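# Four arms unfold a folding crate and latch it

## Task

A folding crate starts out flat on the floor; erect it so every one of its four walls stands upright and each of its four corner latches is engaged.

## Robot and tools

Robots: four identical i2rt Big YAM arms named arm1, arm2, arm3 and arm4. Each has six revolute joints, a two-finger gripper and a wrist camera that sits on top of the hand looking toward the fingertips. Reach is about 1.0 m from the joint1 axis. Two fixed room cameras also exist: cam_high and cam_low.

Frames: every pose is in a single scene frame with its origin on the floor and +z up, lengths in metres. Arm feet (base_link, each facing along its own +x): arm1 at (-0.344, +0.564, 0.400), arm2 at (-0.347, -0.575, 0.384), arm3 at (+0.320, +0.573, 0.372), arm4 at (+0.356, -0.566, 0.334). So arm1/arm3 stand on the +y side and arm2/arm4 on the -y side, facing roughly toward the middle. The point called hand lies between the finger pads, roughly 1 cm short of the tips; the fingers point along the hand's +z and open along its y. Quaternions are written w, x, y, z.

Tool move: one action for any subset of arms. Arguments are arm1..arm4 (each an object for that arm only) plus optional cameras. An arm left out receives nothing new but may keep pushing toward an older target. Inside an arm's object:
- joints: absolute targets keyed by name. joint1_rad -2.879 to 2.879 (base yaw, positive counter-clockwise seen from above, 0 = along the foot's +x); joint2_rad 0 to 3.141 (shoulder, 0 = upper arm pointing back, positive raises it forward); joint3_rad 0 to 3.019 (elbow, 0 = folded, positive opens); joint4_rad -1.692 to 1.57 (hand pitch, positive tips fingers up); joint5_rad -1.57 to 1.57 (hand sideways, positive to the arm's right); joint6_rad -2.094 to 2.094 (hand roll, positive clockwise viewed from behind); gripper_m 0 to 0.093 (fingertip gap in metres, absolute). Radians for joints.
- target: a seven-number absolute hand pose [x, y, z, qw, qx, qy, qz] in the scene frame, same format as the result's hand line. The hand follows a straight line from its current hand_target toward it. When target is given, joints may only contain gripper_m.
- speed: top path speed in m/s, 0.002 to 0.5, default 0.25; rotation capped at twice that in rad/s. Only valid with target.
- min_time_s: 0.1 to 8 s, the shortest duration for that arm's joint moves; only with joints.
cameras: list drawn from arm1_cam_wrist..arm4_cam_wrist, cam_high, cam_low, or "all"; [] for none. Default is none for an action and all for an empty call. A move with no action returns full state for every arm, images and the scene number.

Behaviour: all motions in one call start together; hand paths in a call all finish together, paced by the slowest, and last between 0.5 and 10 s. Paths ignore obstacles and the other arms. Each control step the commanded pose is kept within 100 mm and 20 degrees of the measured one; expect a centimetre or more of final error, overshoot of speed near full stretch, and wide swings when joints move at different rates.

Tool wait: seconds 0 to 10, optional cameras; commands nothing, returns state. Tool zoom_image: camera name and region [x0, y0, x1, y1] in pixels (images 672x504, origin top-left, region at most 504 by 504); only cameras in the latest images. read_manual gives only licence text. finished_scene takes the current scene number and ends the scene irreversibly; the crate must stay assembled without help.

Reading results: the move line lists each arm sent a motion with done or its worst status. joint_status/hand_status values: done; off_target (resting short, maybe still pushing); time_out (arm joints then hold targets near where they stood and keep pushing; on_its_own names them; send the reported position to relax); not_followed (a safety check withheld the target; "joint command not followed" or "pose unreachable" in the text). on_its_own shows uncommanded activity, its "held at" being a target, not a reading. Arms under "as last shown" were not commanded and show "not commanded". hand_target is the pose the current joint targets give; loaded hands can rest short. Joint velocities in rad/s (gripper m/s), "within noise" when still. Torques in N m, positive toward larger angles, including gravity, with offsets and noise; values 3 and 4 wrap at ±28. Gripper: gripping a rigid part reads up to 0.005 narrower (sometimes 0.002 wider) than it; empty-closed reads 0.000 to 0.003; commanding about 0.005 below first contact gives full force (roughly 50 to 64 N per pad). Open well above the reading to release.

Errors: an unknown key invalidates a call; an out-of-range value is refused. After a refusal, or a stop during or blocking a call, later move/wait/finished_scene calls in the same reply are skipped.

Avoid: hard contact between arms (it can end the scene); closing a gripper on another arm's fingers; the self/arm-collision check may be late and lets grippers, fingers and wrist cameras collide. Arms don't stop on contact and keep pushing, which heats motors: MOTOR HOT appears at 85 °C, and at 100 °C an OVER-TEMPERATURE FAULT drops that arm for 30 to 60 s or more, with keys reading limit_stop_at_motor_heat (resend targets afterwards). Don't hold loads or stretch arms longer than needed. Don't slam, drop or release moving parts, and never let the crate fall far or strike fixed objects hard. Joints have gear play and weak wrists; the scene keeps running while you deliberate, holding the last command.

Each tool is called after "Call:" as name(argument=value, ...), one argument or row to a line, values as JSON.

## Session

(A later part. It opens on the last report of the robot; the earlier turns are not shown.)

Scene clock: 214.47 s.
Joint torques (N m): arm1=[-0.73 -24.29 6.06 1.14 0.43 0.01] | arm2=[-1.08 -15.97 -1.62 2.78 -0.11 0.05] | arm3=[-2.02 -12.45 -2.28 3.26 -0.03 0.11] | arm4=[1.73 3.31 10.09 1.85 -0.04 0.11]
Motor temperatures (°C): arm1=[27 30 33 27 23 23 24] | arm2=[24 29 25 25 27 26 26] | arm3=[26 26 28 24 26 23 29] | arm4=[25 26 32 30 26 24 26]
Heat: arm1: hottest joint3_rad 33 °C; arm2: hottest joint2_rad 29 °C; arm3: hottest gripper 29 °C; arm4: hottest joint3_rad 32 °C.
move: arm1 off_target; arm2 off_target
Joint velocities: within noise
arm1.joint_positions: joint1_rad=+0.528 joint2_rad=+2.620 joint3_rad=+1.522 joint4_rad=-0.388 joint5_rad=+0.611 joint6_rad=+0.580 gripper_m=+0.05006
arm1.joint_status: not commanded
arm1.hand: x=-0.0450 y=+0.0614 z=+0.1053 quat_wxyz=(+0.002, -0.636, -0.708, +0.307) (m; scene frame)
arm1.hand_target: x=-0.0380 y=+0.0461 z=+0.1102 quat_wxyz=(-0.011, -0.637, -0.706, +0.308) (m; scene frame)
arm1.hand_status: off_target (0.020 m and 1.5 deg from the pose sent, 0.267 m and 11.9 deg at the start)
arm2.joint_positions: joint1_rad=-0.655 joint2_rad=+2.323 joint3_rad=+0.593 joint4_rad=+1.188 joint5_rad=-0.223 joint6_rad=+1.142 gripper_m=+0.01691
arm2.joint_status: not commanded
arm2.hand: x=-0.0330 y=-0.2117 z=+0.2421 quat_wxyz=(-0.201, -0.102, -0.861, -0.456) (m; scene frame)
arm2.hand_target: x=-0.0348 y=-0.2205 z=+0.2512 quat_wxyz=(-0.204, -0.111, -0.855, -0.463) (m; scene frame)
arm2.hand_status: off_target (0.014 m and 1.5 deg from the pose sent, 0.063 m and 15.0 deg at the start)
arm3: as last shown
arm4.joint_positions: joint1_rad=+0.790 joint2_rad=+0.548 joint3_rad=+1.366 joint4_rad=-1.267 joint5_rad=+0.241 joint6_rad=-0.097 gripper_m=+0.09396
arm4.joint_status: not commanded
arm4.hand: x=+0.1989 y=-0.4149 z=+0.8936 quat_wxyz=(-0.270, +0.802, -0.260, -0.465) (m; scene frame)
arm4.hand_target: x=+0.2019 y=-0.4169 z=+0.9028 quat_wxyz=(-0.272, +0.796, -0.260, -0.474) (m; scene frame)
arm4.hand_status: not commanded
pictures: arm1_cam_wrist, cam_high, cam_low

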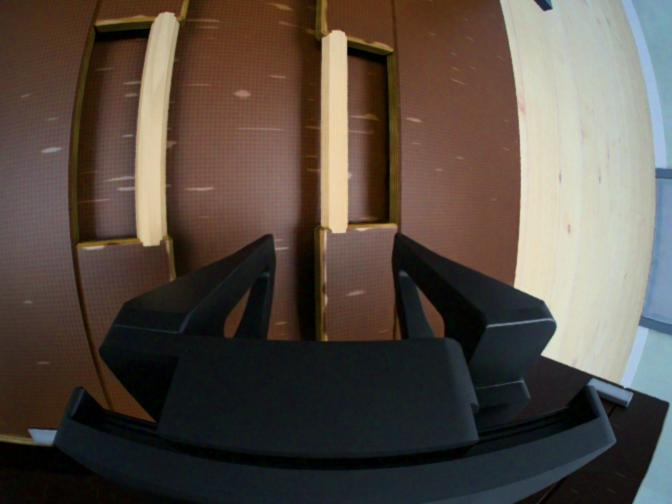

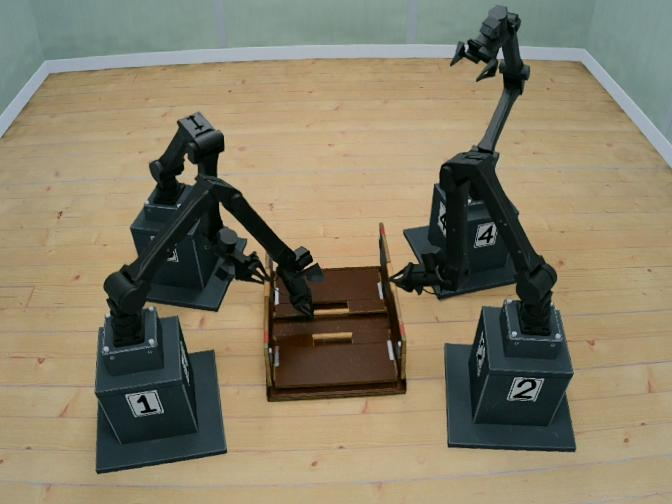

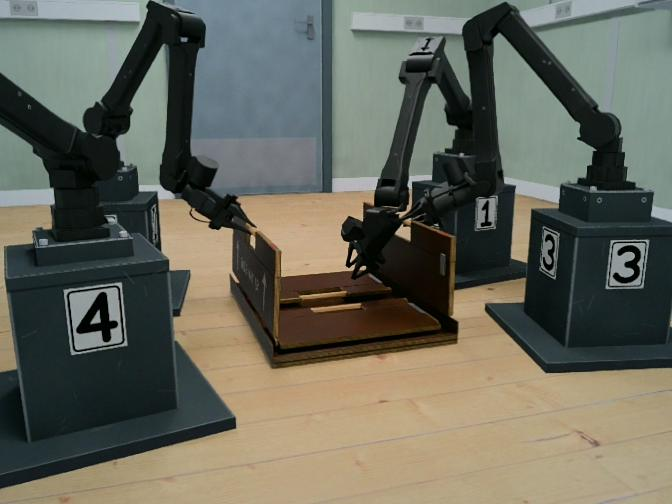

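Call:
move(
  arm1={"target": [-0.057, 0.020, 0.065, 0.0108, 0.6362, 0.7070, -0.3085], "speed": 0.15},
  arm2={"target": [-0.034, -0.236, 0.250, 0.2003, 0.1157, 0.8425, 0.4865], "speed": 0.1},
  cameras=["arm1_cam_wrist"],
)

Call:
zoom_image(
  camera="arm1_cam_wrist",
  region=[220, 180, 460, 360],
)

Scene clock: 221.83 s.
Joint torques (N m): arm1=[-0.85 -23.36 6.09 1.18 0.48 -0.04] | arm2=[-1.55 -15.38 -2.18 2.81 -0.1 0] | arm3=[-2.61 -12.28 -2.26 3.38 -0.01 0.14] | arm4=[1.73 3.31 10.07 1.87 -0.04 0.11]
Motor temperatures (°C): arm1=[27 30 33 27 23 23 24] | arm2=[24 29 25 25 27 26 26] | arm3=[26 26 28 24 26 23 29] | arm4=[25 26 32 30 26 24 26]
Heat: arm1: hottest joint3_rad 33 °C; arm2: hottest joint2_rad 29 °C; arm3: hottest gripper 29 °C; arm4: hottest joint3_rad 32 °C.
move: arm1 off_target; arm2 off_target
Joint velocities: within noise
arm1.joint_positions: joint1_rad=+0.473 joint2_rad=+2.725 joint3_rad=+1.611 joint4_rad=-0.331 joint5_rad=+0.605 joint6_rad=+0.513 gripper_m=+0.05006
arm1.joint_status: not commanded
arm1.hand: x=-0.0634 y=+0.0338 z=+0.0649 quat_wxyz=(+0.001, -0.636, -0.708, +0.307) (m; scene frame)
arm1.hand_target: x=-0.0560 y=+0.0219 z=+0.0650 quat_wxyz=(-0.011, -0.635, -0.708, +0.308) (m; scene frame)
arm1.hand_status: off_target (0.015 m and 1.3 deg from the pose sent, 0.059 m and 1.5 deg at the start)
arm2.joint_positions: joint1_rad=-0.698 joint2_rad=+2.372 joint3_rad=+0.579 joint4_rad=+1.297 joint5_rad=-0.292 joint6_rad=+1.165 gripper_m=+0.01691
arm2.joint_status: not commanded
arm2.hand: x=-0.0327 y=-0.2235 z=+0.2424 quat_wxyz=(-0.193, -0.108, -0.846, -0.485) (m; scene frame)
arm2.hand_target: x=-0.0346 y=-0.2355 z=+0.2497 quat_wxyz=(-0.197, -0.118, -0.842, -0.488) (m; scene frame)
arm2.hand_status: off_target (0.015 m and 1.3 deg from the pose sent, 0.026 m and 4.3 deg at the start)
arm3, arm4: as last shown
pictures: arm1_cam_wrist

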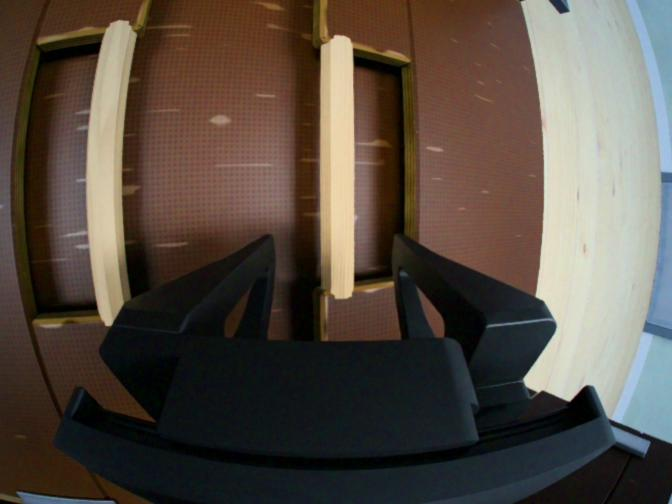

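Scaled by 2.100 from the camera's 672x504 image, which has a finer 960x720 frame.

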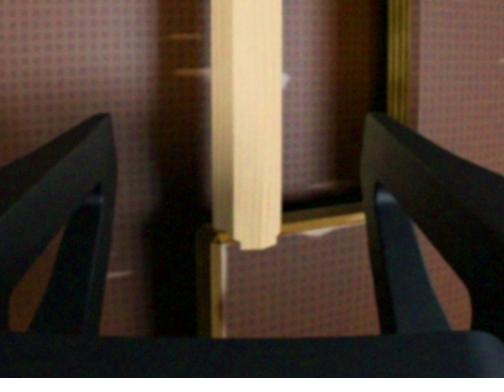

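Call:
move(
  arm1={"target": [-0.071, 0.0045, 0.036, 0.0108, 0.6362, 0.7070, -0.3085], "speed": 0.1},
  cameras=["arm1_cam_wrist", "cam_low", "cam_high"],
)

Call:
zoom_image(
  camera="arm1_cam_wrist",
  region=[220, 180, 460, 360],
)

Call:
zoom_image(
  camera="cam_low",
  region=[220, 170, 480, 380],
)

Scene clock: 225.60 s.
Joint torques (N m): arm1=[-0.44 -23.82 6.01 1.33 0.48 -0.02] | arm2=[-1.61 -15.27 -2.17 2.82 -0.11 0] | arm3=[-2.2 -11.99 -2.4 3.15 0.02 0.09] | arm4=[1.73 3.31 10.07 1.85 -0.04 0.11]
Motor temperatures (°C): arm1=[27 30 33 27 23 23 24] | arm2=[24 28 25 25 27 26 26] | arm3=[26 26 28 24 26 23 29] | arm4=[25 26 32 30 26 24 26]
Heat: arm1: hottest joint3_rad 33 °C; arm2: hottest joint2_rad 28 °C; arm3: hottest gripper 29 °C; arm4: hottest joint3_rad 32 °C.
move: arm1 off_target
Joint velocities: within noise
arm1.joint_positions: joint1_rad=+0.438 joint2_rad=+2.795 joint3_rad=+1.678 joint4_rad=-0.301 joint5_rad=+0.599 joint6_rad=+0.473 gripper_m=+0.05006
arm1.joint_status: not commanded
arm1.hand: x=-0.0755 y=+0.0160 z=+0.0382 quat_wxyz=(-0.001, -0.638, -0.707, +0.307) (m; scene frame)
arm1.hand_target: x=-0.0710 y=+0.0043 z=+0.0365 quat_wxyz=(-0.011, -0.637, -0.707, +0.309) (m; scene frame)
arm1.hand_status: off_target (0.013 m and 1.1 deg from the pose sent, 0.042 m and 1.3 deg at the start)
arm2, arm3, arm4: as last shown
pictures: arm1_cam_wrist, cam_high, cam_low

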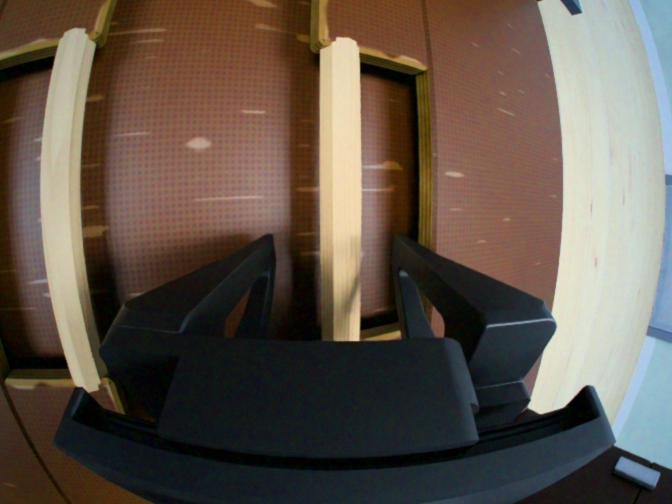

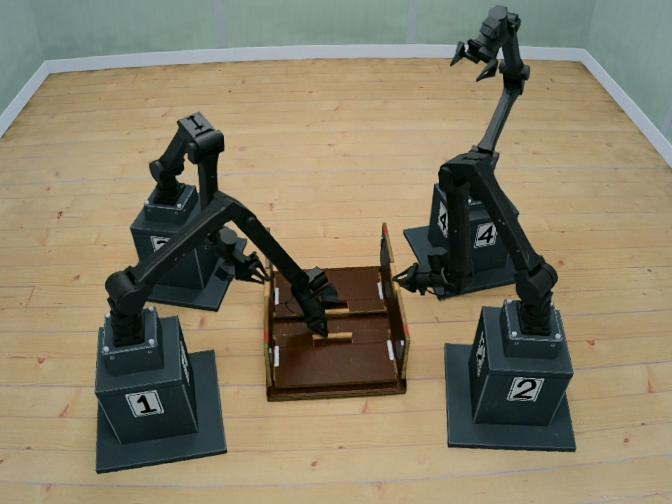

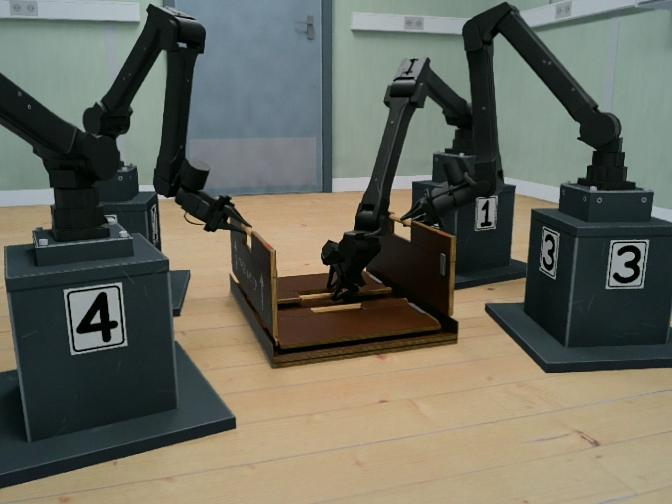

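Scaled by 2.100 from the camera's 672x504 image, which has a finer 960x720 frame.

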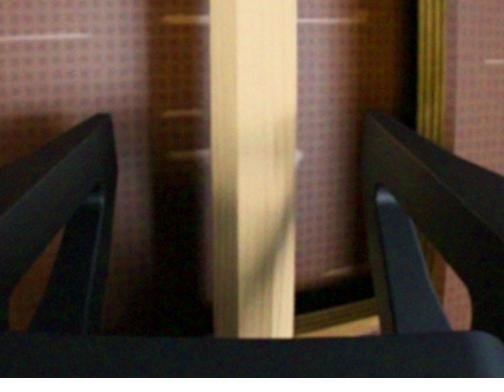

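Scaled by 1.938 from the camera's 672x504 image, which has a finer 960x720 frame.

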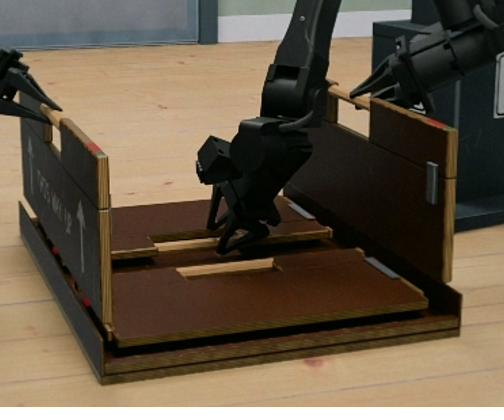

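Call:
move(
  arm1={"target": [-0.080, -0.002, 0.022, 0.0108, 0.6362, 0.7070, -0.3085], "speed": 0.08, "joints": {"gripper_m": 0.040}},
  cameras=["arm1_cam_wrist"],
)

Call:
zoom_image(
  camera="arm1_cam_wrist",
  region=[220, 180, 460, 360],
)

Scene clock: 230.07 s.
Joint torques (N m): arm1=[-0.97 -23.47 5.97 1.39 0.41 -0.01] | arm2=[-1.55 -15.33 -2.18 2.84 -0.11 0] | arm3=[-1.9 -11.69 -2.36 3.18 -0.03 0.11] | arm4=[1.79 3.25 10.07 1.87 -0.04 0.11]
Motor temperatures (°C): arm1=[27 31 32 27 23 23 24] | arm2=[24 28 25 25 27 26 26] | arm3=[26 26 28 24 26 23 29] | arm4=[24 26 32 30 26 24 26]
Heat: arm1: hottest joint3_rad 32 °C; arm2: hottest joint2_rad 28 °C; arm3: hottest gripper 29 °C; arm4: hottest joint3_rad 32 °C.
move: arm1 off_target
Joint velocities: within noise
arm1.joint_positions: joint1_rad=+0.424 joint2_rad=+2.826 joint3_rad=+1.701 joint4_rad=-0.282 joint5_rad=+0.596 joint6_rad=+0.451 gripper_m=+0.04006
arm1.joint_status: all done
arm1.hand: x=-0.0819 y=+0.0112 z=+0.0254 quat_wxyz=(-0.002, -0.636, -0.708, +0.307) (m; scene frame)
arm1.hand_target: x=-0.0793 y=-0.0010 z=+0.0226 quat_wxyz=(-0.011, -0.636, -0.707, +0.308) (m; scene frame)
arm1.hand_status: off_target (0.014 m and 1.1 deg from the pose sent, 0.025 m and 1.1 deg at the start)
arm2, arm3, arm4: as last shown
pictures: arm1_cam_wrist

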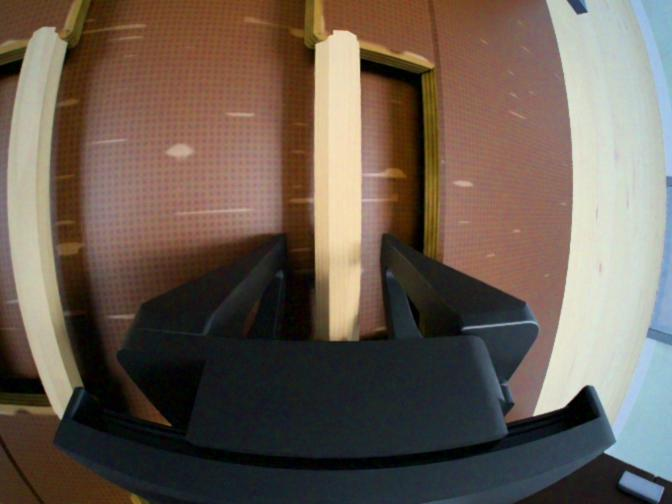

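Scaled by 2.100 from the camera's 672x504 image, which has a finer 960x720 frame.

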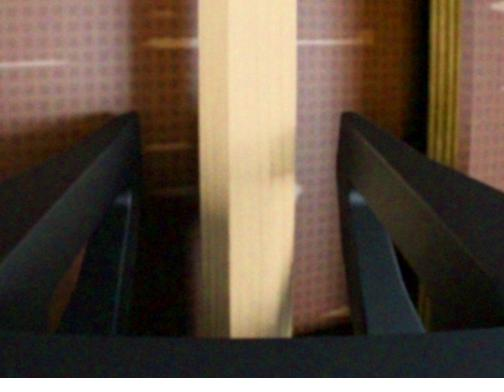

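Call:
move(
  arm1={"joints": {"gripper_m": 0.010}},
  cameras=["arm1_cam_wrist"],
)

Scene clock: 231.33 s.
Joint torques (N m): arm1=[-0.73 -23.65 6 1.39 0.3 0] | arm2=[-1.55 -15.38 -2.15 2.81 -0.11 0] | arm3=[-2.26 -12.1 -2.3 3.15 -0.01 0.14] | arm4=[1.73 3.31 10.07 1.85 -0.03 0.11]
Motor temperatures (°C): arm1=[27 31 32 27 23 23 25] | arm2=[24 28 25 25 27 26 26] | arm3=[26 26 28 24 26 23 29] | arm4=[24 26 32 30 26 24 26]
Heat: arm1: hottest joint3_rad 32 °C; arm2: hottest joint2_rad 28 °C; arm3: hottest gripper 29 °C; arm4: hottest joint3_rad 32 °C.
move: arm1 off_target
Joint velocities: within noise
arm1.joint_positions: joint1_rad=+0.422 joint2_rad=+2.826 joint3_rad=+1.703 joint4_rad=-0.282 joint5_rad=+0.603 joint6_rad=+0.447 gripper_m=+0.01683
arm1.joint_status: gripper_m off_target (ended at +0.01687, target +0.01000)
arm1.hand: x=-0.0833 y=+0.0096 z=+0.0264 quat_wxyz=(+0.000, -0.635, -0.708, +0.310) (m; scene frame)
arm1.hand_target: x=-0.0805 y=-0.0019 z=+0.0231 quat_wxyz=(-0.011, -0.636, -0.706, +0.310) (m; scene frame)
arm1.hand_status: not commanded
arm2, arm3, arm4: as last shown
pictures: arm1_cam_wrist

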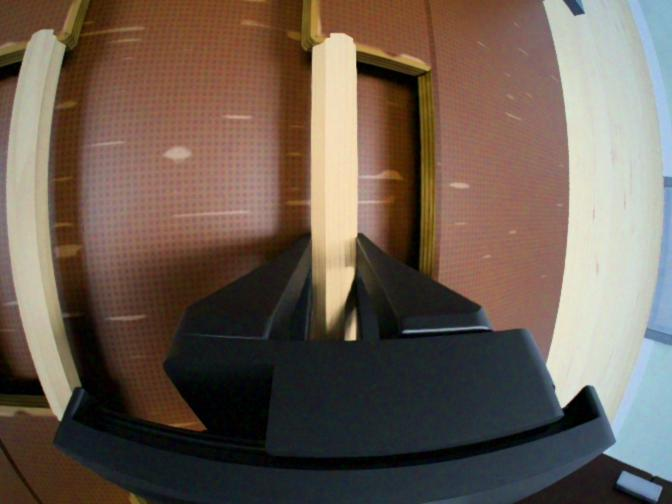

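Call:
move(
  arm1={"target": [-0.091, -0.001, 0.092, 0.0723, 0.6607, 0.7034, -0.2520], "speed": 0.13},
  cameras=["arm1_cam_wrist"],
)

Call:
move(
  arm1={"target": [-0.113, -0.001, 0.146, 0.1334, 0.6801, 0.6944, -0.1934], "speed": 0.15},
  cameras=["arm1_cam_wrist", "cam_low", "cam_high"],
)

Scene clock: 239.60 s.
Joint torques (N m): arm1=[-1.38 -27.69 2.76 0.92 0.83 -0.04] | arm2=[-1.61 -15.38 -2.18 2.84 -0.11 0] | arm3=[-2.02 -12.34 -2.29 3.23 -0.02 0.12] | arm4=[1.73 3.25 10.07 1.87 -0.04 0.11]
Motor temperatures (°C): arm1=[27 32 32 27 23 23 25] | arm2=[24 28 25 25 27 26 26] | arm3=[26 26 28 24 26 23 29] | arm4=[24 26 32 30 26 24 26]
Heat: arm1: hottest joint2_rad 32 °C; arm2: hottest joint2_rad 28 °C; arm3: hottest gripper 29 °C; arm4: hottest joint3_rad 32 °C.
move: arm1 off_target
Joint velocities: within noise
arm1.joint_positions: joint1_rad=+0.372 joint2_rad=+2.668 joint3_rad=+1.509 joint4_rad=-0.140 joint5_rad=+0.425 joint6_rad=+0.439 gripper_m=+0.01683
arm1.joint_status: not commanded
arm1.hand: x=-0.0876 y=+0.0102 z=+0.0705 quat_wxyz=(-0.068, -0.664, -0.704, +0.242) (m; scene frame)
arm1.hand_target: x=-0.0892 y=-0.0006 z=+0.0906 quat_wxyz=(-0.074, -0.662, -0.703, +0.250) (m; scene frame)
arm1.hand_status: off_target (0.024 m and 1.3 deg from the pose sent, 0.067 m and 11.0 deg at the start)
arm2, arm4: as last shown
arm3.joint_positions: joint1_rad=-0.636 joint2_rad=+2.300 joint3_rad=+0.616 joint4_rad=+1.252 joint5_rad=-0.316 joint6_rad=+1.175 gripper_m=+0.01633
arm3.joint_status: not commanded
arm3.hand: x=-0.0196 y=+0.2045 z=+0.2582 quat_wxyz=(-0.509, -0.830, +0.106, +0.202) (m; scene frame)
arm3.hand_target: x=-0.0127 y=+0.2207 z=+0.2503 quat_wxyz=(-0.502, -0.834, +0.121, +0.196) (m; scene frame)
arm3.hand_status: not commanded
pictures: arm1_cam_wrist

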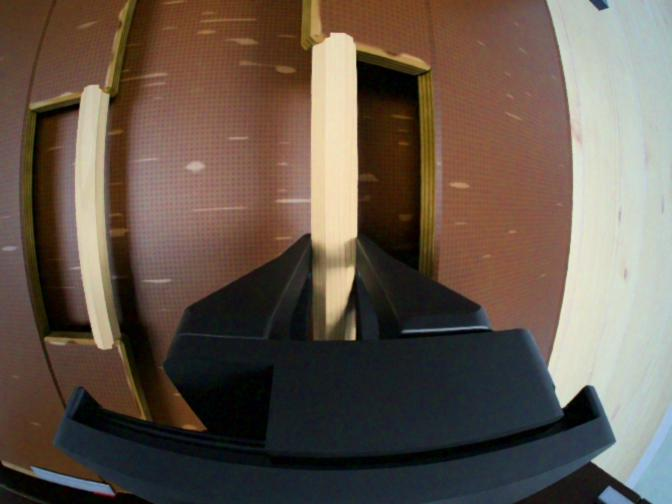

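Scene clock: 240.83 s.
Joint torques (N m): arm1=[-1.73 -27.87 2.58 0.83 1.34 -0.14] | arm2=[-1.61 -15.33 -2.18 2.82 -0.11 0] | arm3=[-2.73 -11.93 -2.29 3.22 -0.02 0.16] | arm4=[1.73 3.25 10.06 1.85 -0.04 0.11]
Motor temperatures (°C): arm1=[27 32 32 27 23 23 25] | arm2=[24 28 25 25 27 26 26] | arm3=[26 26 28 24 26 23 29] | arm4=[24 26 32 30 26 24 26]
Heat: arm1: hottest joint2_rad 32 °C; arm2: hottest joint2_rad 28 °C; arm3: hottest gripper 29 °C; arm4: hottest joint3_rad 32 °C.
move: arm1 off_target
Joint velocities: within noise
arm1.joint_positions: joint1_rad=+0.300 joint2_rad=+2.516 joint3_rad=+1.339 joint4_rad=-0.026 joint5_rad=+0.243 joint6_rad=+0.428 gripper_m=+0.01683
arm1.joint_status: not commanded
arm1.hand: x=-0.1026 y=+0.0098 z=+0.1195 quat_wxyz=(-0.133, -0.686, -0.694, +0.175) (m; scene frame)
arm1.hand_target: x=-0.1113 y=-0.0016 z=+0.1448 quat_wxyz=(-0.135, -0.682, -0.693, +0.192) (m; scene frame)
arm1.hand_status: off_target (0.030 m and 2.2 deg from the pose sent, 0.080 m and 9.6 deg at the start)
arm2, arm3, arm4: as last shown
pictures: arm1_cam_wrist, cam_high, cam_low

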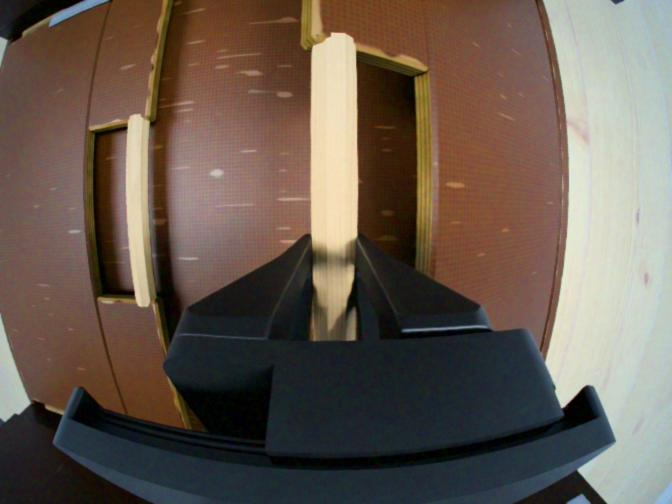

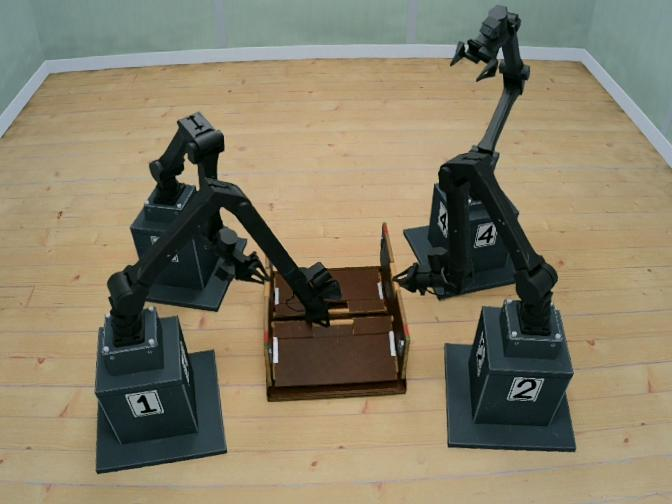

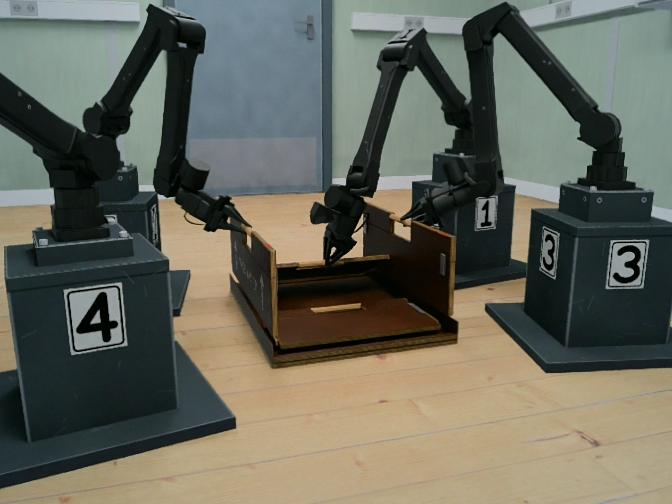

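Call:
move(
  arm1={"target": [-0.150, -0.001, 0.198, 0.1934, 0.6944, 0.6801, -0.1334], "speed": 0.15},
  cameras=[],
)

Call:
move(
  arm1={"target": [-0.197, -0.001, 0.231, 0.2520, 0.7034, 0.6607, -0.0723], "speed": 0.15},
  cameras=["arm1_cam_wrist", "cam_low", "cam_high"],
)

Scene clock: 246.30 s.
Joint torques (N m): arm1=[-2.02 -26.7 2.76 1.28 1.08 -0.22] | arm2=[-1.61 -15.38 -2.18 2.81 -0.1 0] | arm3=[-1.85 -11.99 -2.36 3.25 0 0.1] | arm4=[1.73 3.25 10.07 1.85 -0.03 0.11]
Motor temperatures (°C): arm1=[27 31 32 27 24 23 25] | arm2=[24 27 25 25 27 26 26] | arm3=[26 26 27 24 26 23 29] | arm4=[24 26 32 30 26 24 26]
Heat: arm1: hottest joint3_rad 32 °C; arm2: hottest joint2_rad 27 °C; arm3: hottest gripper 29 °C; arm4: hottest joint3_rad 32 °C.
move: arm1 off_target
Joint velocities: within noise
arm1.joint_positions: joint1_rad=+0.194 joint2_rad=+2.364 joint3_rad=+1.189 joint4_rad=+0.037 joint5_rad=+0.057 joint6_rad=+0.397 gripper_m=+0.01704
arm1.joint_status: not commanded
arm1.hand: x=-0.1370 y=+0.0107 z=+0.1722 quat_wxyz=(-0.187, -0.700, -0.680, +0.113) (m; scene frame)
arm1.hand_target: x=-0.1489 y=-0.0003 z=+0.1959 quat_wxyz=(-0.192, -0.695, -0.680, +0.132) (m; scene frame)
arm1.hand_status: off_target (0.031 m and 2.6 deg from the pose sent, 0.092 m and 8.6 deg at the start)
arm2, arm4: as last shown
arm3.joint_positions: joint1_rad=-0.638 joint2_rad=+2.302 joint3_rad=+0.614 joint4_rad=+1.254 joint5_rad=-0.316 joint6_rad=+1.175 gripper_m=+0.01633
arm3.joint_status: not commanded
arm3.hand: x=-0.0195 y=+0.2057 z=+0.2575 quat_wxyz=(-0.509, -0.830, +0.107, +0.202) (m; scene frame)
arm3.hand_target: x=-0.0125 y=+0.2212 z=+0.2496 quat_wxyz=(-0.501, -0.834, +0.122, +0.195) (m; scene frame)
arm3.hand_status: not commanded
pictures: none
No camera images: "cameras" was empty.

Scene clock: 247.53 s.
Joint torques (N m): arm1=[-2.67 -24.76 2.99 1.42 0.92 -0.25] | arm2=[-1.61 -15.33 -2.18 2.82 -0.11 0] | arm3=[-1.85 -11.69 -2.28 3.26 0.05 0.1] | arm4=[1.73 3.25 10.09 1.87 -0.04 0.11]
Motor temperatures (°C): arm1=[27 31 32 27 24 23 25] | arm2=[24 27 25 25 27 26 26] | arm3=[26 26 27 24 26 23 29] | arm4=[24 26 32 30 26 24 26]
Heat: arm1: hottest joint3_rad 32 °C; arm2: hottest joint2_rad 27 °C; arm3: hottest gripper 29 °C; arm4: hottest joint3_rad 32 °C.
move: arm1 off_target
Joint velocities: within noise
arm1.joint_positions: joint1_rad=+0.063 joint2_rad=+2.269 joint3_rad=+1.091 joint4_rad=+0.089 joint5_rad=-0.156 joint6_rad=+0.359 gripper_m=+0.01709
arm1.joint_status: not commanded
arm1.hand: x=-0.1777 y=+0.0102 z=+0.2081 quat_wxyz=(-0.246, -0.708, -0.660, +0.047) (m; scene frame)
arm1.hand_target: x=-0.1954 y=-0.0014 z=+0.2297 quat_wxyz=(-0.252, -0.704, -0.660, +0.071) (m; scene frame)
arm1.hand_status: off_target (0.032 m and 3.0 deg from the pose sent, 0.085 m and 9.1 deg at the start)
arm2, arm3: as last shown
arm3.hand_target: x=-0.0125 y=+0.2210 z=+0.2496 quat_wxyz=(-0.501, -0.834, +0.122, +0.195) (m; scene frame)
arm4.joint_positions: joint1_rad=+0.790 joint2_rad=+0.548 joint3_rad=+1.366 joint4_rad=-1.267 joint5_rad=+0.241 joint6_rad=-0.097 gripper_m=+0.09396
arm4.joint_status: not commanded
arm4.hand: x=+0.1989 y=-0.4149 z=+0.8936 quat_wxyz=(-0.270, +0.802, -0.260, -0.465) (m; scene frame)
arm4.hand_target: x=+0.2019 y=-0.4169 z=+0.9028 quat_wxyz=(-0.272, +0.796, -0.260, -0.474) (m; scene frame)
arm4.hand_status: not commanded
pictures: arm1_cam_wrist, cam_high, cam_low

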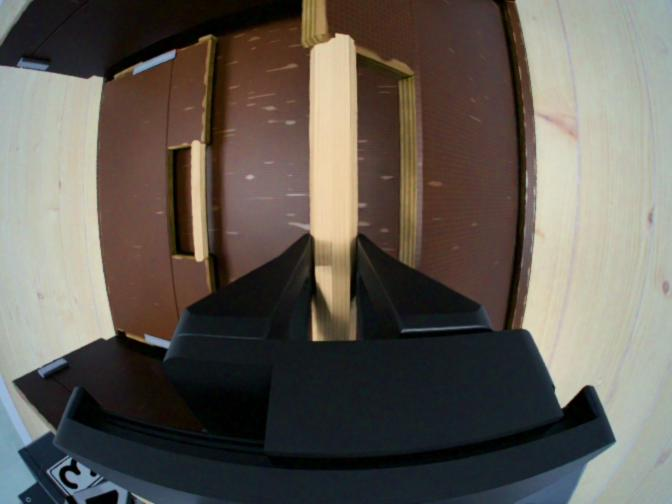

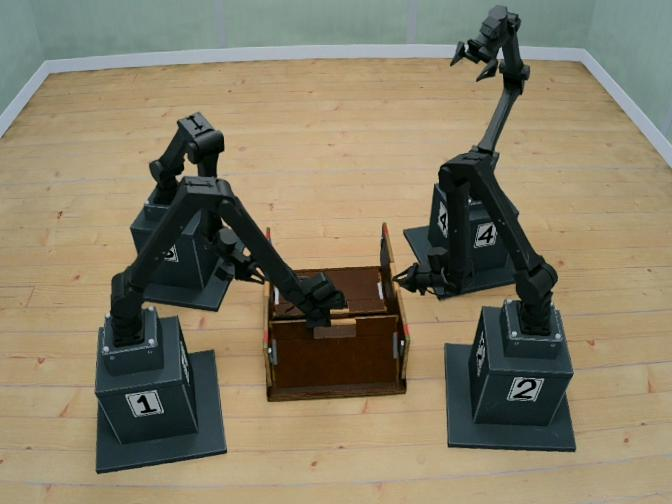

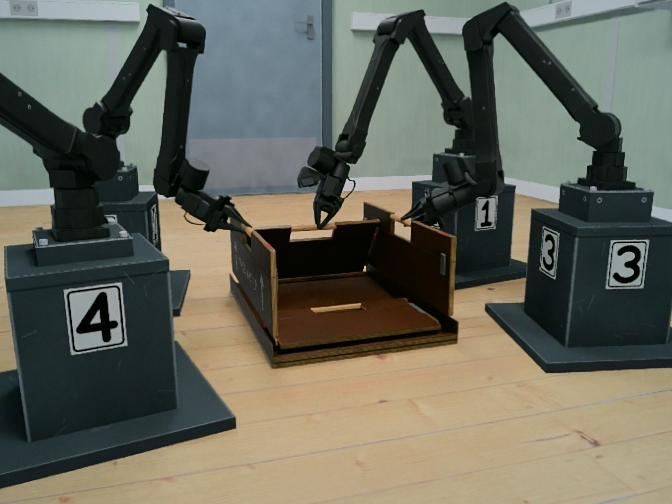

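Call:
move(
  arm1={"target": [-0.262, -0.001, 0.258, 0.3085, 0.7070, 0.6362, -0.0108], "speed": 0.15},
  arm4={"target": [0.0, -0.08, 0.40, 0.3085, -0.7070, 0.6362, 0.0108], "speed": 0.3, "joints": {"gripper_m": 0.05}},
  cameras=["arm4_cam_wrist", "arm1_cam_wrist", "cam_low", "cam_high"],
)

Call:
zoom_image(
  camera="cam_high",
  region=[200, 200, 450, 420],
)

Scene clock: 254.87 s.
Joint torques (N m): arm1=[-3.49 -24.29 3.36 0.98 0.68 -0.3] | arm2=[-1.61 -15.38 -2.18 2.82 -0.11 0] | arm3=[-1.67 -11.87 -2.18 3.28 0.02 0.11] | arm4=[1.44 -17.96 12.68 -0.46 0.34 0.32]
Motor temperatures (°C): arm1=[27 31 31 27 24 23 25] | arm2=[24 27 25 25 27 26 26] | arm3=[26 26 27 24 26 23 29] | arm4=[24 26 32 30 26 25 26]
Heat: arm1: hottest joint2_rad 31 °C; arm2: hottest joint2_rad 27 °C; arm3: hottest gripper 29 °C; arm4: hottest joint3_rad 32 °C.
move: arm1 off_target; arm4 off_target
Joint velocities: within noise
arm1.joint_positions: joint1_rad=-0.110 joint2_rad=+2.211 joint3_rad=+1.037 joint4_rad=+0.092 joint5_rad=-0.394 joint6_rad=+0.290 gripper_m=+0.01709
arm1.joint_status: not commanded
arm1.hand: x=-0.2371 y=+0.0095 z=+0.2367 quat_wxyz=(-0.303, -0.711, -0.634, -0.018) (m; scene frame)
arm1.hand_target: x=-0.2599 y=-0.0014 z=+0.2572 quat_wxyz=(-0.309, -0.708, -0.635, +0.009) (m; scene frame)
arm1.hand_status: off_target (0.034 m and 3.4 deg from the pose sent, 0.099 m and 8.7 deg at the start)
arm2.joint_positions: joint1_rad=-0.698 joint2_rad=+2.372 joint3_rad=+0.579 joint4_rad=+1.297 joint5_rad=-0.292 joint6_rad=+1.165 gripper_m=+0.01691
arm2.joint_status: not commanded
arm2.hand: x=-0.0327 y=-0.2235 z=+0.2424 quat_wxyz=(-0.193, -0.108, -0.846, -0.485) (m; scene frame)
arm2.hand_target: x=-0.0346 y=-0.2355 z=+0.2497 quat_wxyz=(-0.197, -0.118, -0.842, -0.488) (m; scene frame)
arm2.hand_status: not commanded
arm3.joint_positions: joint1_rad=-0.640 joint2_rad=+2.302 joint3_rad=+0.614 joint4_rad=+1.255 joint5_rad=-0.316 joint6_rad=+1.175 gripper_m=+0.01633
arm3.joint_status: not commanded
arm3.hand: x=-0.0202 y=+0.2061 z=+0.2578 quat_wxyz=(-0.509, -0.830, +0.107, +0.203) (m; scene frame)
arm3.hand_target: x=-0.0131 y=+0.2212 z=+0.2499 quat_wxyz=(-0.502, -0.834, +0.122, +0.196) (m; scene frame)
arm3.hand_status: not commanded
arm4.joint_positions: joint1_rad=+0.593 joint2_rad=+1.979 joint3_rad=+1.495 joint4_rad=-1.068 joint5_rad=+0.617 joint6_rad=+0.666 gripper_m=+0.05007
arm4.joint_status: all done
arm4.hand: x=+0.0126 y=-0.0919 z=+0.3918 quat_wxyz=(-0.304, +0.715, -0.629, +0.007) (m; scene frame)
arm4.hand_target: x=+0.0049 y=-0.0803 z=+0.3971 quat_wxyz=(-0.304, +0.706, -0.640, -0.004) (m; scene frame)
arm4.hand_status: off_target (0.019 m and 2.4 deg from the pose sent, 0.629 m and 69.7 deg at the start)
pictures: arm1_cam_wrist, arm4_cam_wrist, cam_high, cam_low

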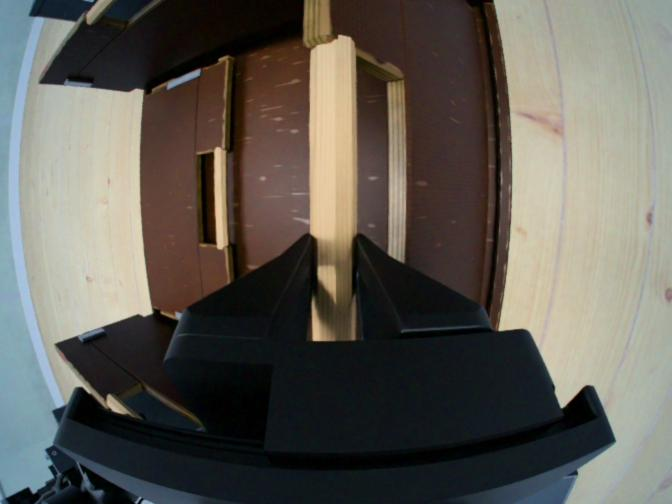

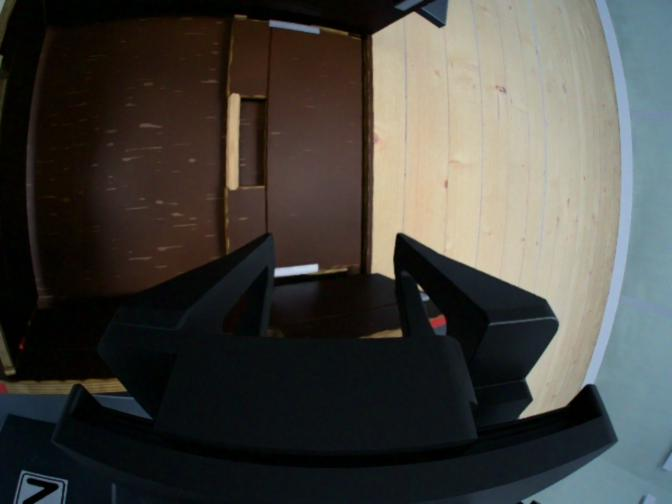

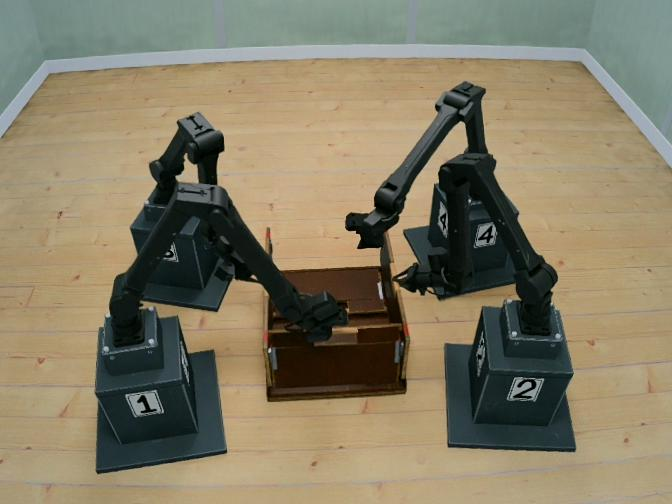

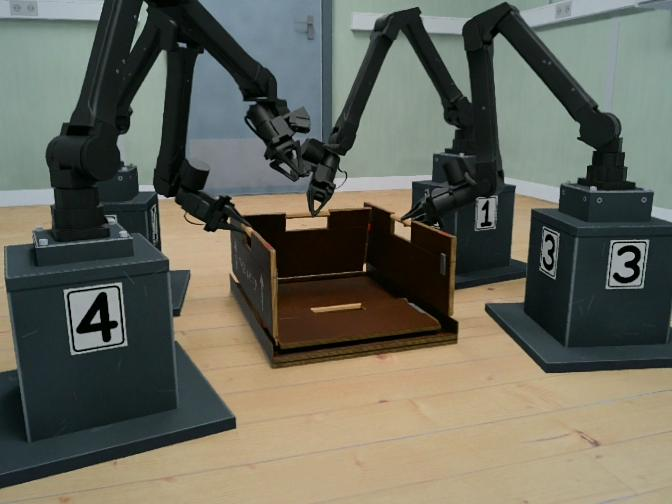

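Scaled by 2.016 from the camera's 672x504 image, which has a finer 960x720 frame.

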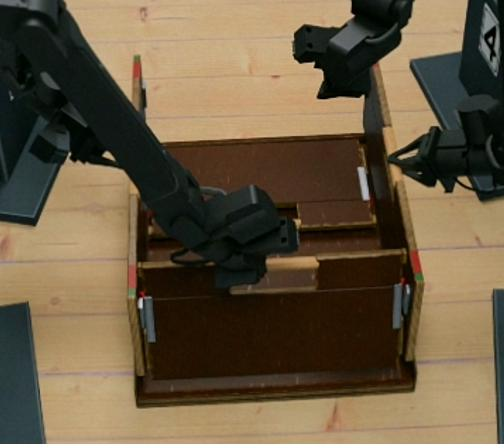

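Call:
move(
  arm1={"target": [-0.298, -0.001, 0.262, 0.3629, 0.7053, 0.6069, 0.0509], "speed": 0.1},
  cameras=["arm1_cam_wrist", "cam_high"],
)

Call:
zoom_image(
  camera="cam_high",
  region=[200, 200, 450, 420],
)

Scene clock: 257.77 s.
Joint torques (N m): arm1=[-3.96 -23.59 4.22 0.94 -0.01 -0.3] | arm2=[-1.61 -15.38 -2.11 2.77 0.12 -0.03] | arm3=[-1.26 -12.04 -2.03 2.96 0.05 0.1] | arm4=[1.38 -17.96 12.68 -0.44 0.35 0.35]
Motor temperatures (°C): arm1=[27 32 31 27 24 23 25] | arm2=[24 27 25 25 27 26 26] | arm3=[26 26 27 24 26 23 29] | arm4=[24 26 32 30 26 25 26]
Heat: arm1: hottest joint2_rad 32 °C; arm2: hottest joint2_rad 27 °C; arm3: hottest gripper 29 °C; arm4: hottest joint3_rad 32 °C.
move: arm1 off_target
Joint velocities: within noise
arm1.joint_positions: joint1_rad=-0.231 joint2_rad=+2.223 joint3_rad=+1.035 joint4_rad=+0.092 joint5_rad=-0.590 joint6_rad=+0.261 gripper_m=+0.01709
arm1.joint_status: not commanded
arm1.hand: x=-0.2742 y=+0.0111 z=+0.2443 quat_wxyz=(-0.353, -0.709, -0.606, -0.075) (m; scene frame)
arm1.hand_target: x=-0.2970 y=-0.0013 z=+0.2615 quat_wxyz=(-0.363, -0.705, -0.606, -0.051) (m; scene frame)
arm1.hand_status: off_target (0.032 m and 3.0 deg from the pose sent, 0.067 m and 8.4 deg at the start)
arm2.joint_positions: joint1_rad=-0.698 joint2_rad=+2.374 joint3_rad=+0.579 joint4_rad=+1.297 joint5_rad=-0.302 joint6_rad=+1.167 gripper_m=+0.01691
arm2.joint_status: not commanded
arm2.hand: x=-0.0344 y=-0.2229 z=+0.2420 quat_wxyz=(-0.189, -0.106, -0.846, -0.487) (m; scene frame)
arm2.hand_target: x=-0.0351 y=-0.2351 z=+0.2492 quat_wxyz=(-0.195, -0.116, -0.842, -0.488) (m; scene frame)
arm2.hand_status: not commanded
arm3.joint_positions: joint1_rad=-0.641 joint2_rad=+2.302 joint3_rad=+0.610 joint4_rad=+1.258 joint5_rad=-0.316 joint6_rad=+1.176 gripper_m=+0.01633
arm3.joint_status: not commanded
arm3.hand: x=-0.0193 y=+0.2079 z=+0.2577 quat_wxyz=(-0.508, -0.830, +0.109, +0.203) (m; scene frame)
arm3.hand_target: x=-0.0128 y=+0.2212 z=+0.2498 quat_wxyz=(-0.502, -0.834, +0.122, +0.196) (m; scene frame)
arm3.hand_status: not commanded
arm4.joint_positions: joint1_rad=+0.591 joint2_rad=+1.979 joint3_rad=+1.495 joint4_rad=-1.068 joint5_rad=+0.617 joint6_rad=+0.666 gripper_m=+0.05007
arm4.joint_status: not commanded
arm4.hand: x=+0.0133 y=-0.0914 z=+0.3918 quat_wxyz=(-0.304, +0.715, -0.630, +0.007) (m; scene frame)
arm4.hand_target: x=+0.0057 y=-0.0798 z=+0.3971 quat_wxyz=(-0.304, +0.705, -0.640, -0.003) (m; scene frame)
arm4.hand_status: not commanded
pictures: arm1_cam_wrist, cam_high

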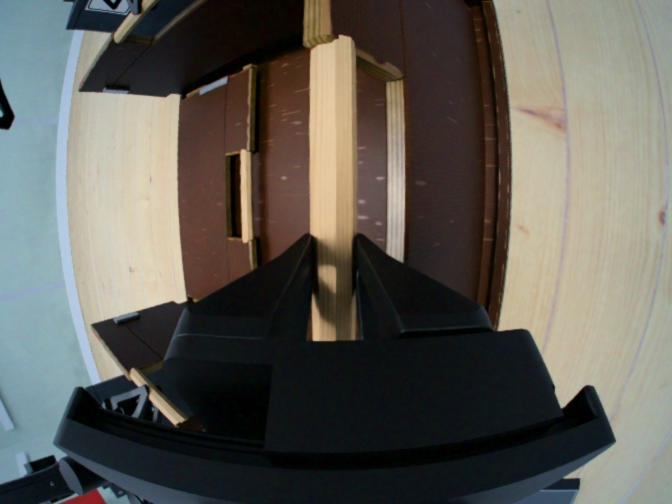

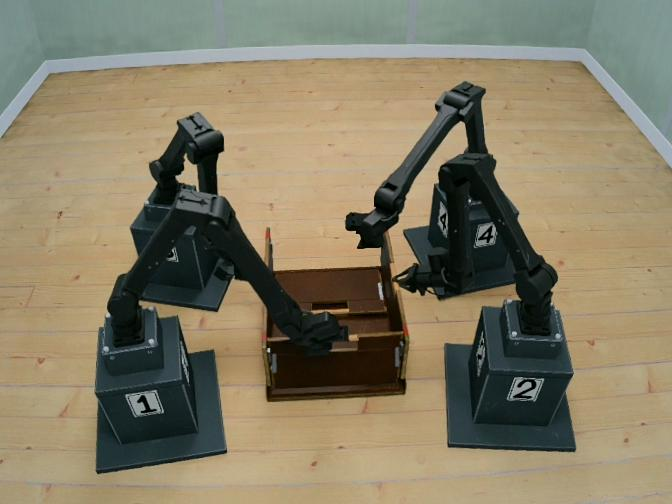

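Scaled by 2.016 from the camera's 672x504 image, which has a finer 960x720 frame.

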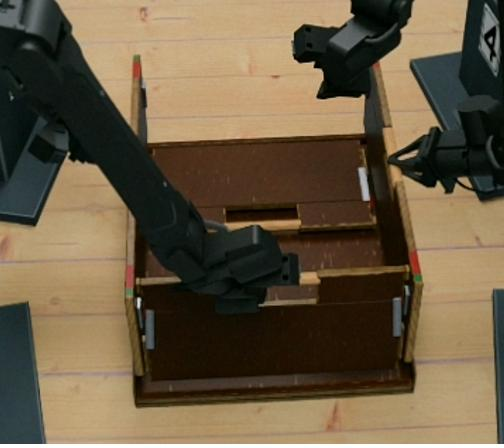

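Call:
zoom_image(
  camera="cam_high",
  region=[255, 310, 415, 410],
)

Scaled by 3.150 from the camera's 672x504 image, which has a finer 960x720 frame.

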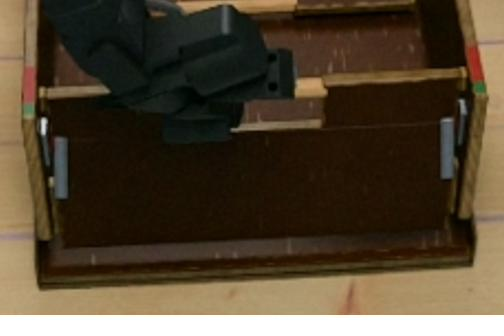

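Call:
move(
  arm1={"target": [-0.318, -0.001, 0.260, 0.3629, 0.7053, 0.6069, 0.0509], "speed": 0.08},
  cameras=["arm1_cam_wrist", "cam_high", "cam_low"],
)

Call:
zoom_image(
  camera="cam_high",
  region=[255, 310, 415, 410],
)

Scene clock: 265.10 s.
Joint torques (N m): arm1=[-3.9 -22.65 4.81 0.59 0.16 -0.39] | arm2=[-1.61 -15.38 -2.11 2.8 0.12 -0.03] | arm3=[-1.79 -11.81 -1.84 2.99 -0.01 0.09] | arm4=[1.38 -17.96 12.68 -0.46 0.35 0.35]
Motor temperatures (°C): arm1=[27 32 31 27 23 23 26] | arm2=[24 27 25 25 27 26 26] | arm3=[26 26 27 24 26 23 29] | arm4=[24 26 33 30 26 25 26]
Heat: arm1: hottest joint2_rad 32 °C; arm2: hottest joint2_rad 27 °C; arm3: hottest gripper 29 °C; arm4: hottest joint3_rad 33 °C.
move: arm1 off_target
Joint velocities: within noise
arm1.joint_positions: joint1_rad=-0.269 joint2_rad=+2.223 joint3_rad=+1.040 joint4_rad=+0.071 joint5_rad=-0.613 joint6_rad=+0.226 gripper_m=+0.01709
arm1.joint_status: not commanded
arm1.hand: x=-0.2919 y=+0.0112 z=+0.2454 quat_wxyz=(-0.357, -0.709, -0.604, -0.076) (m; scene frame)
arm1.hand_target: x=-0.3177 y=-0.0011 z=+0.2598 quat_wxyz=(-0.363, -0.706, -0.606, -0.050) (m; scene frame)
arm1.hand_status: off_target (0.032 m and 3.0 deg from the pose sent, 0.048 m and 3.0 deg at the start)
arm2, arm3, arm4: as last shown
pictures: arm1_cam_wrist, cam_high, cam_low

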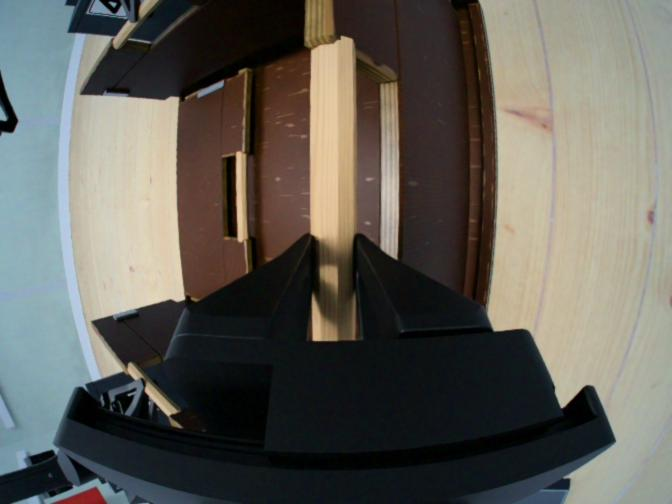

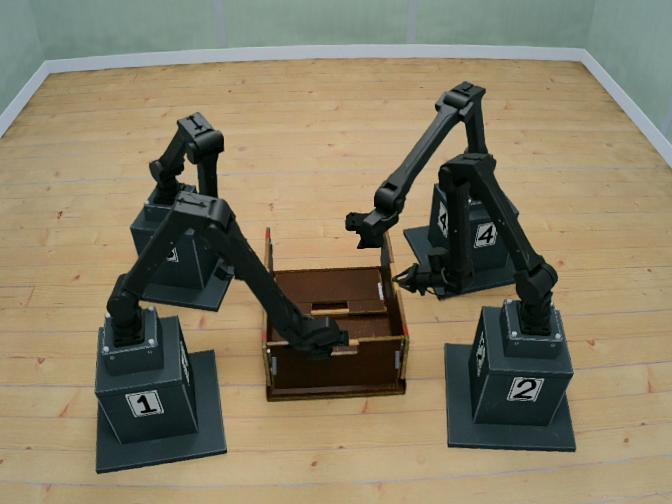

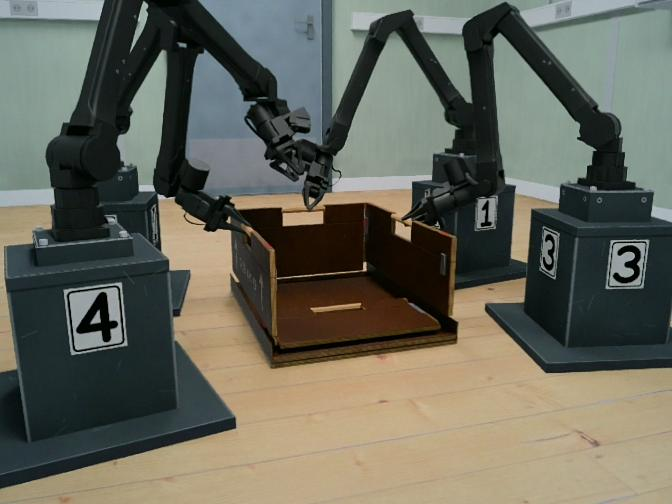

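Scaled by 3.150 from the camera's 672x504 image, which has a finer 960x720 frame.

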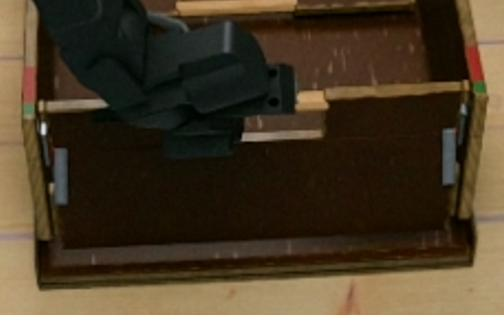

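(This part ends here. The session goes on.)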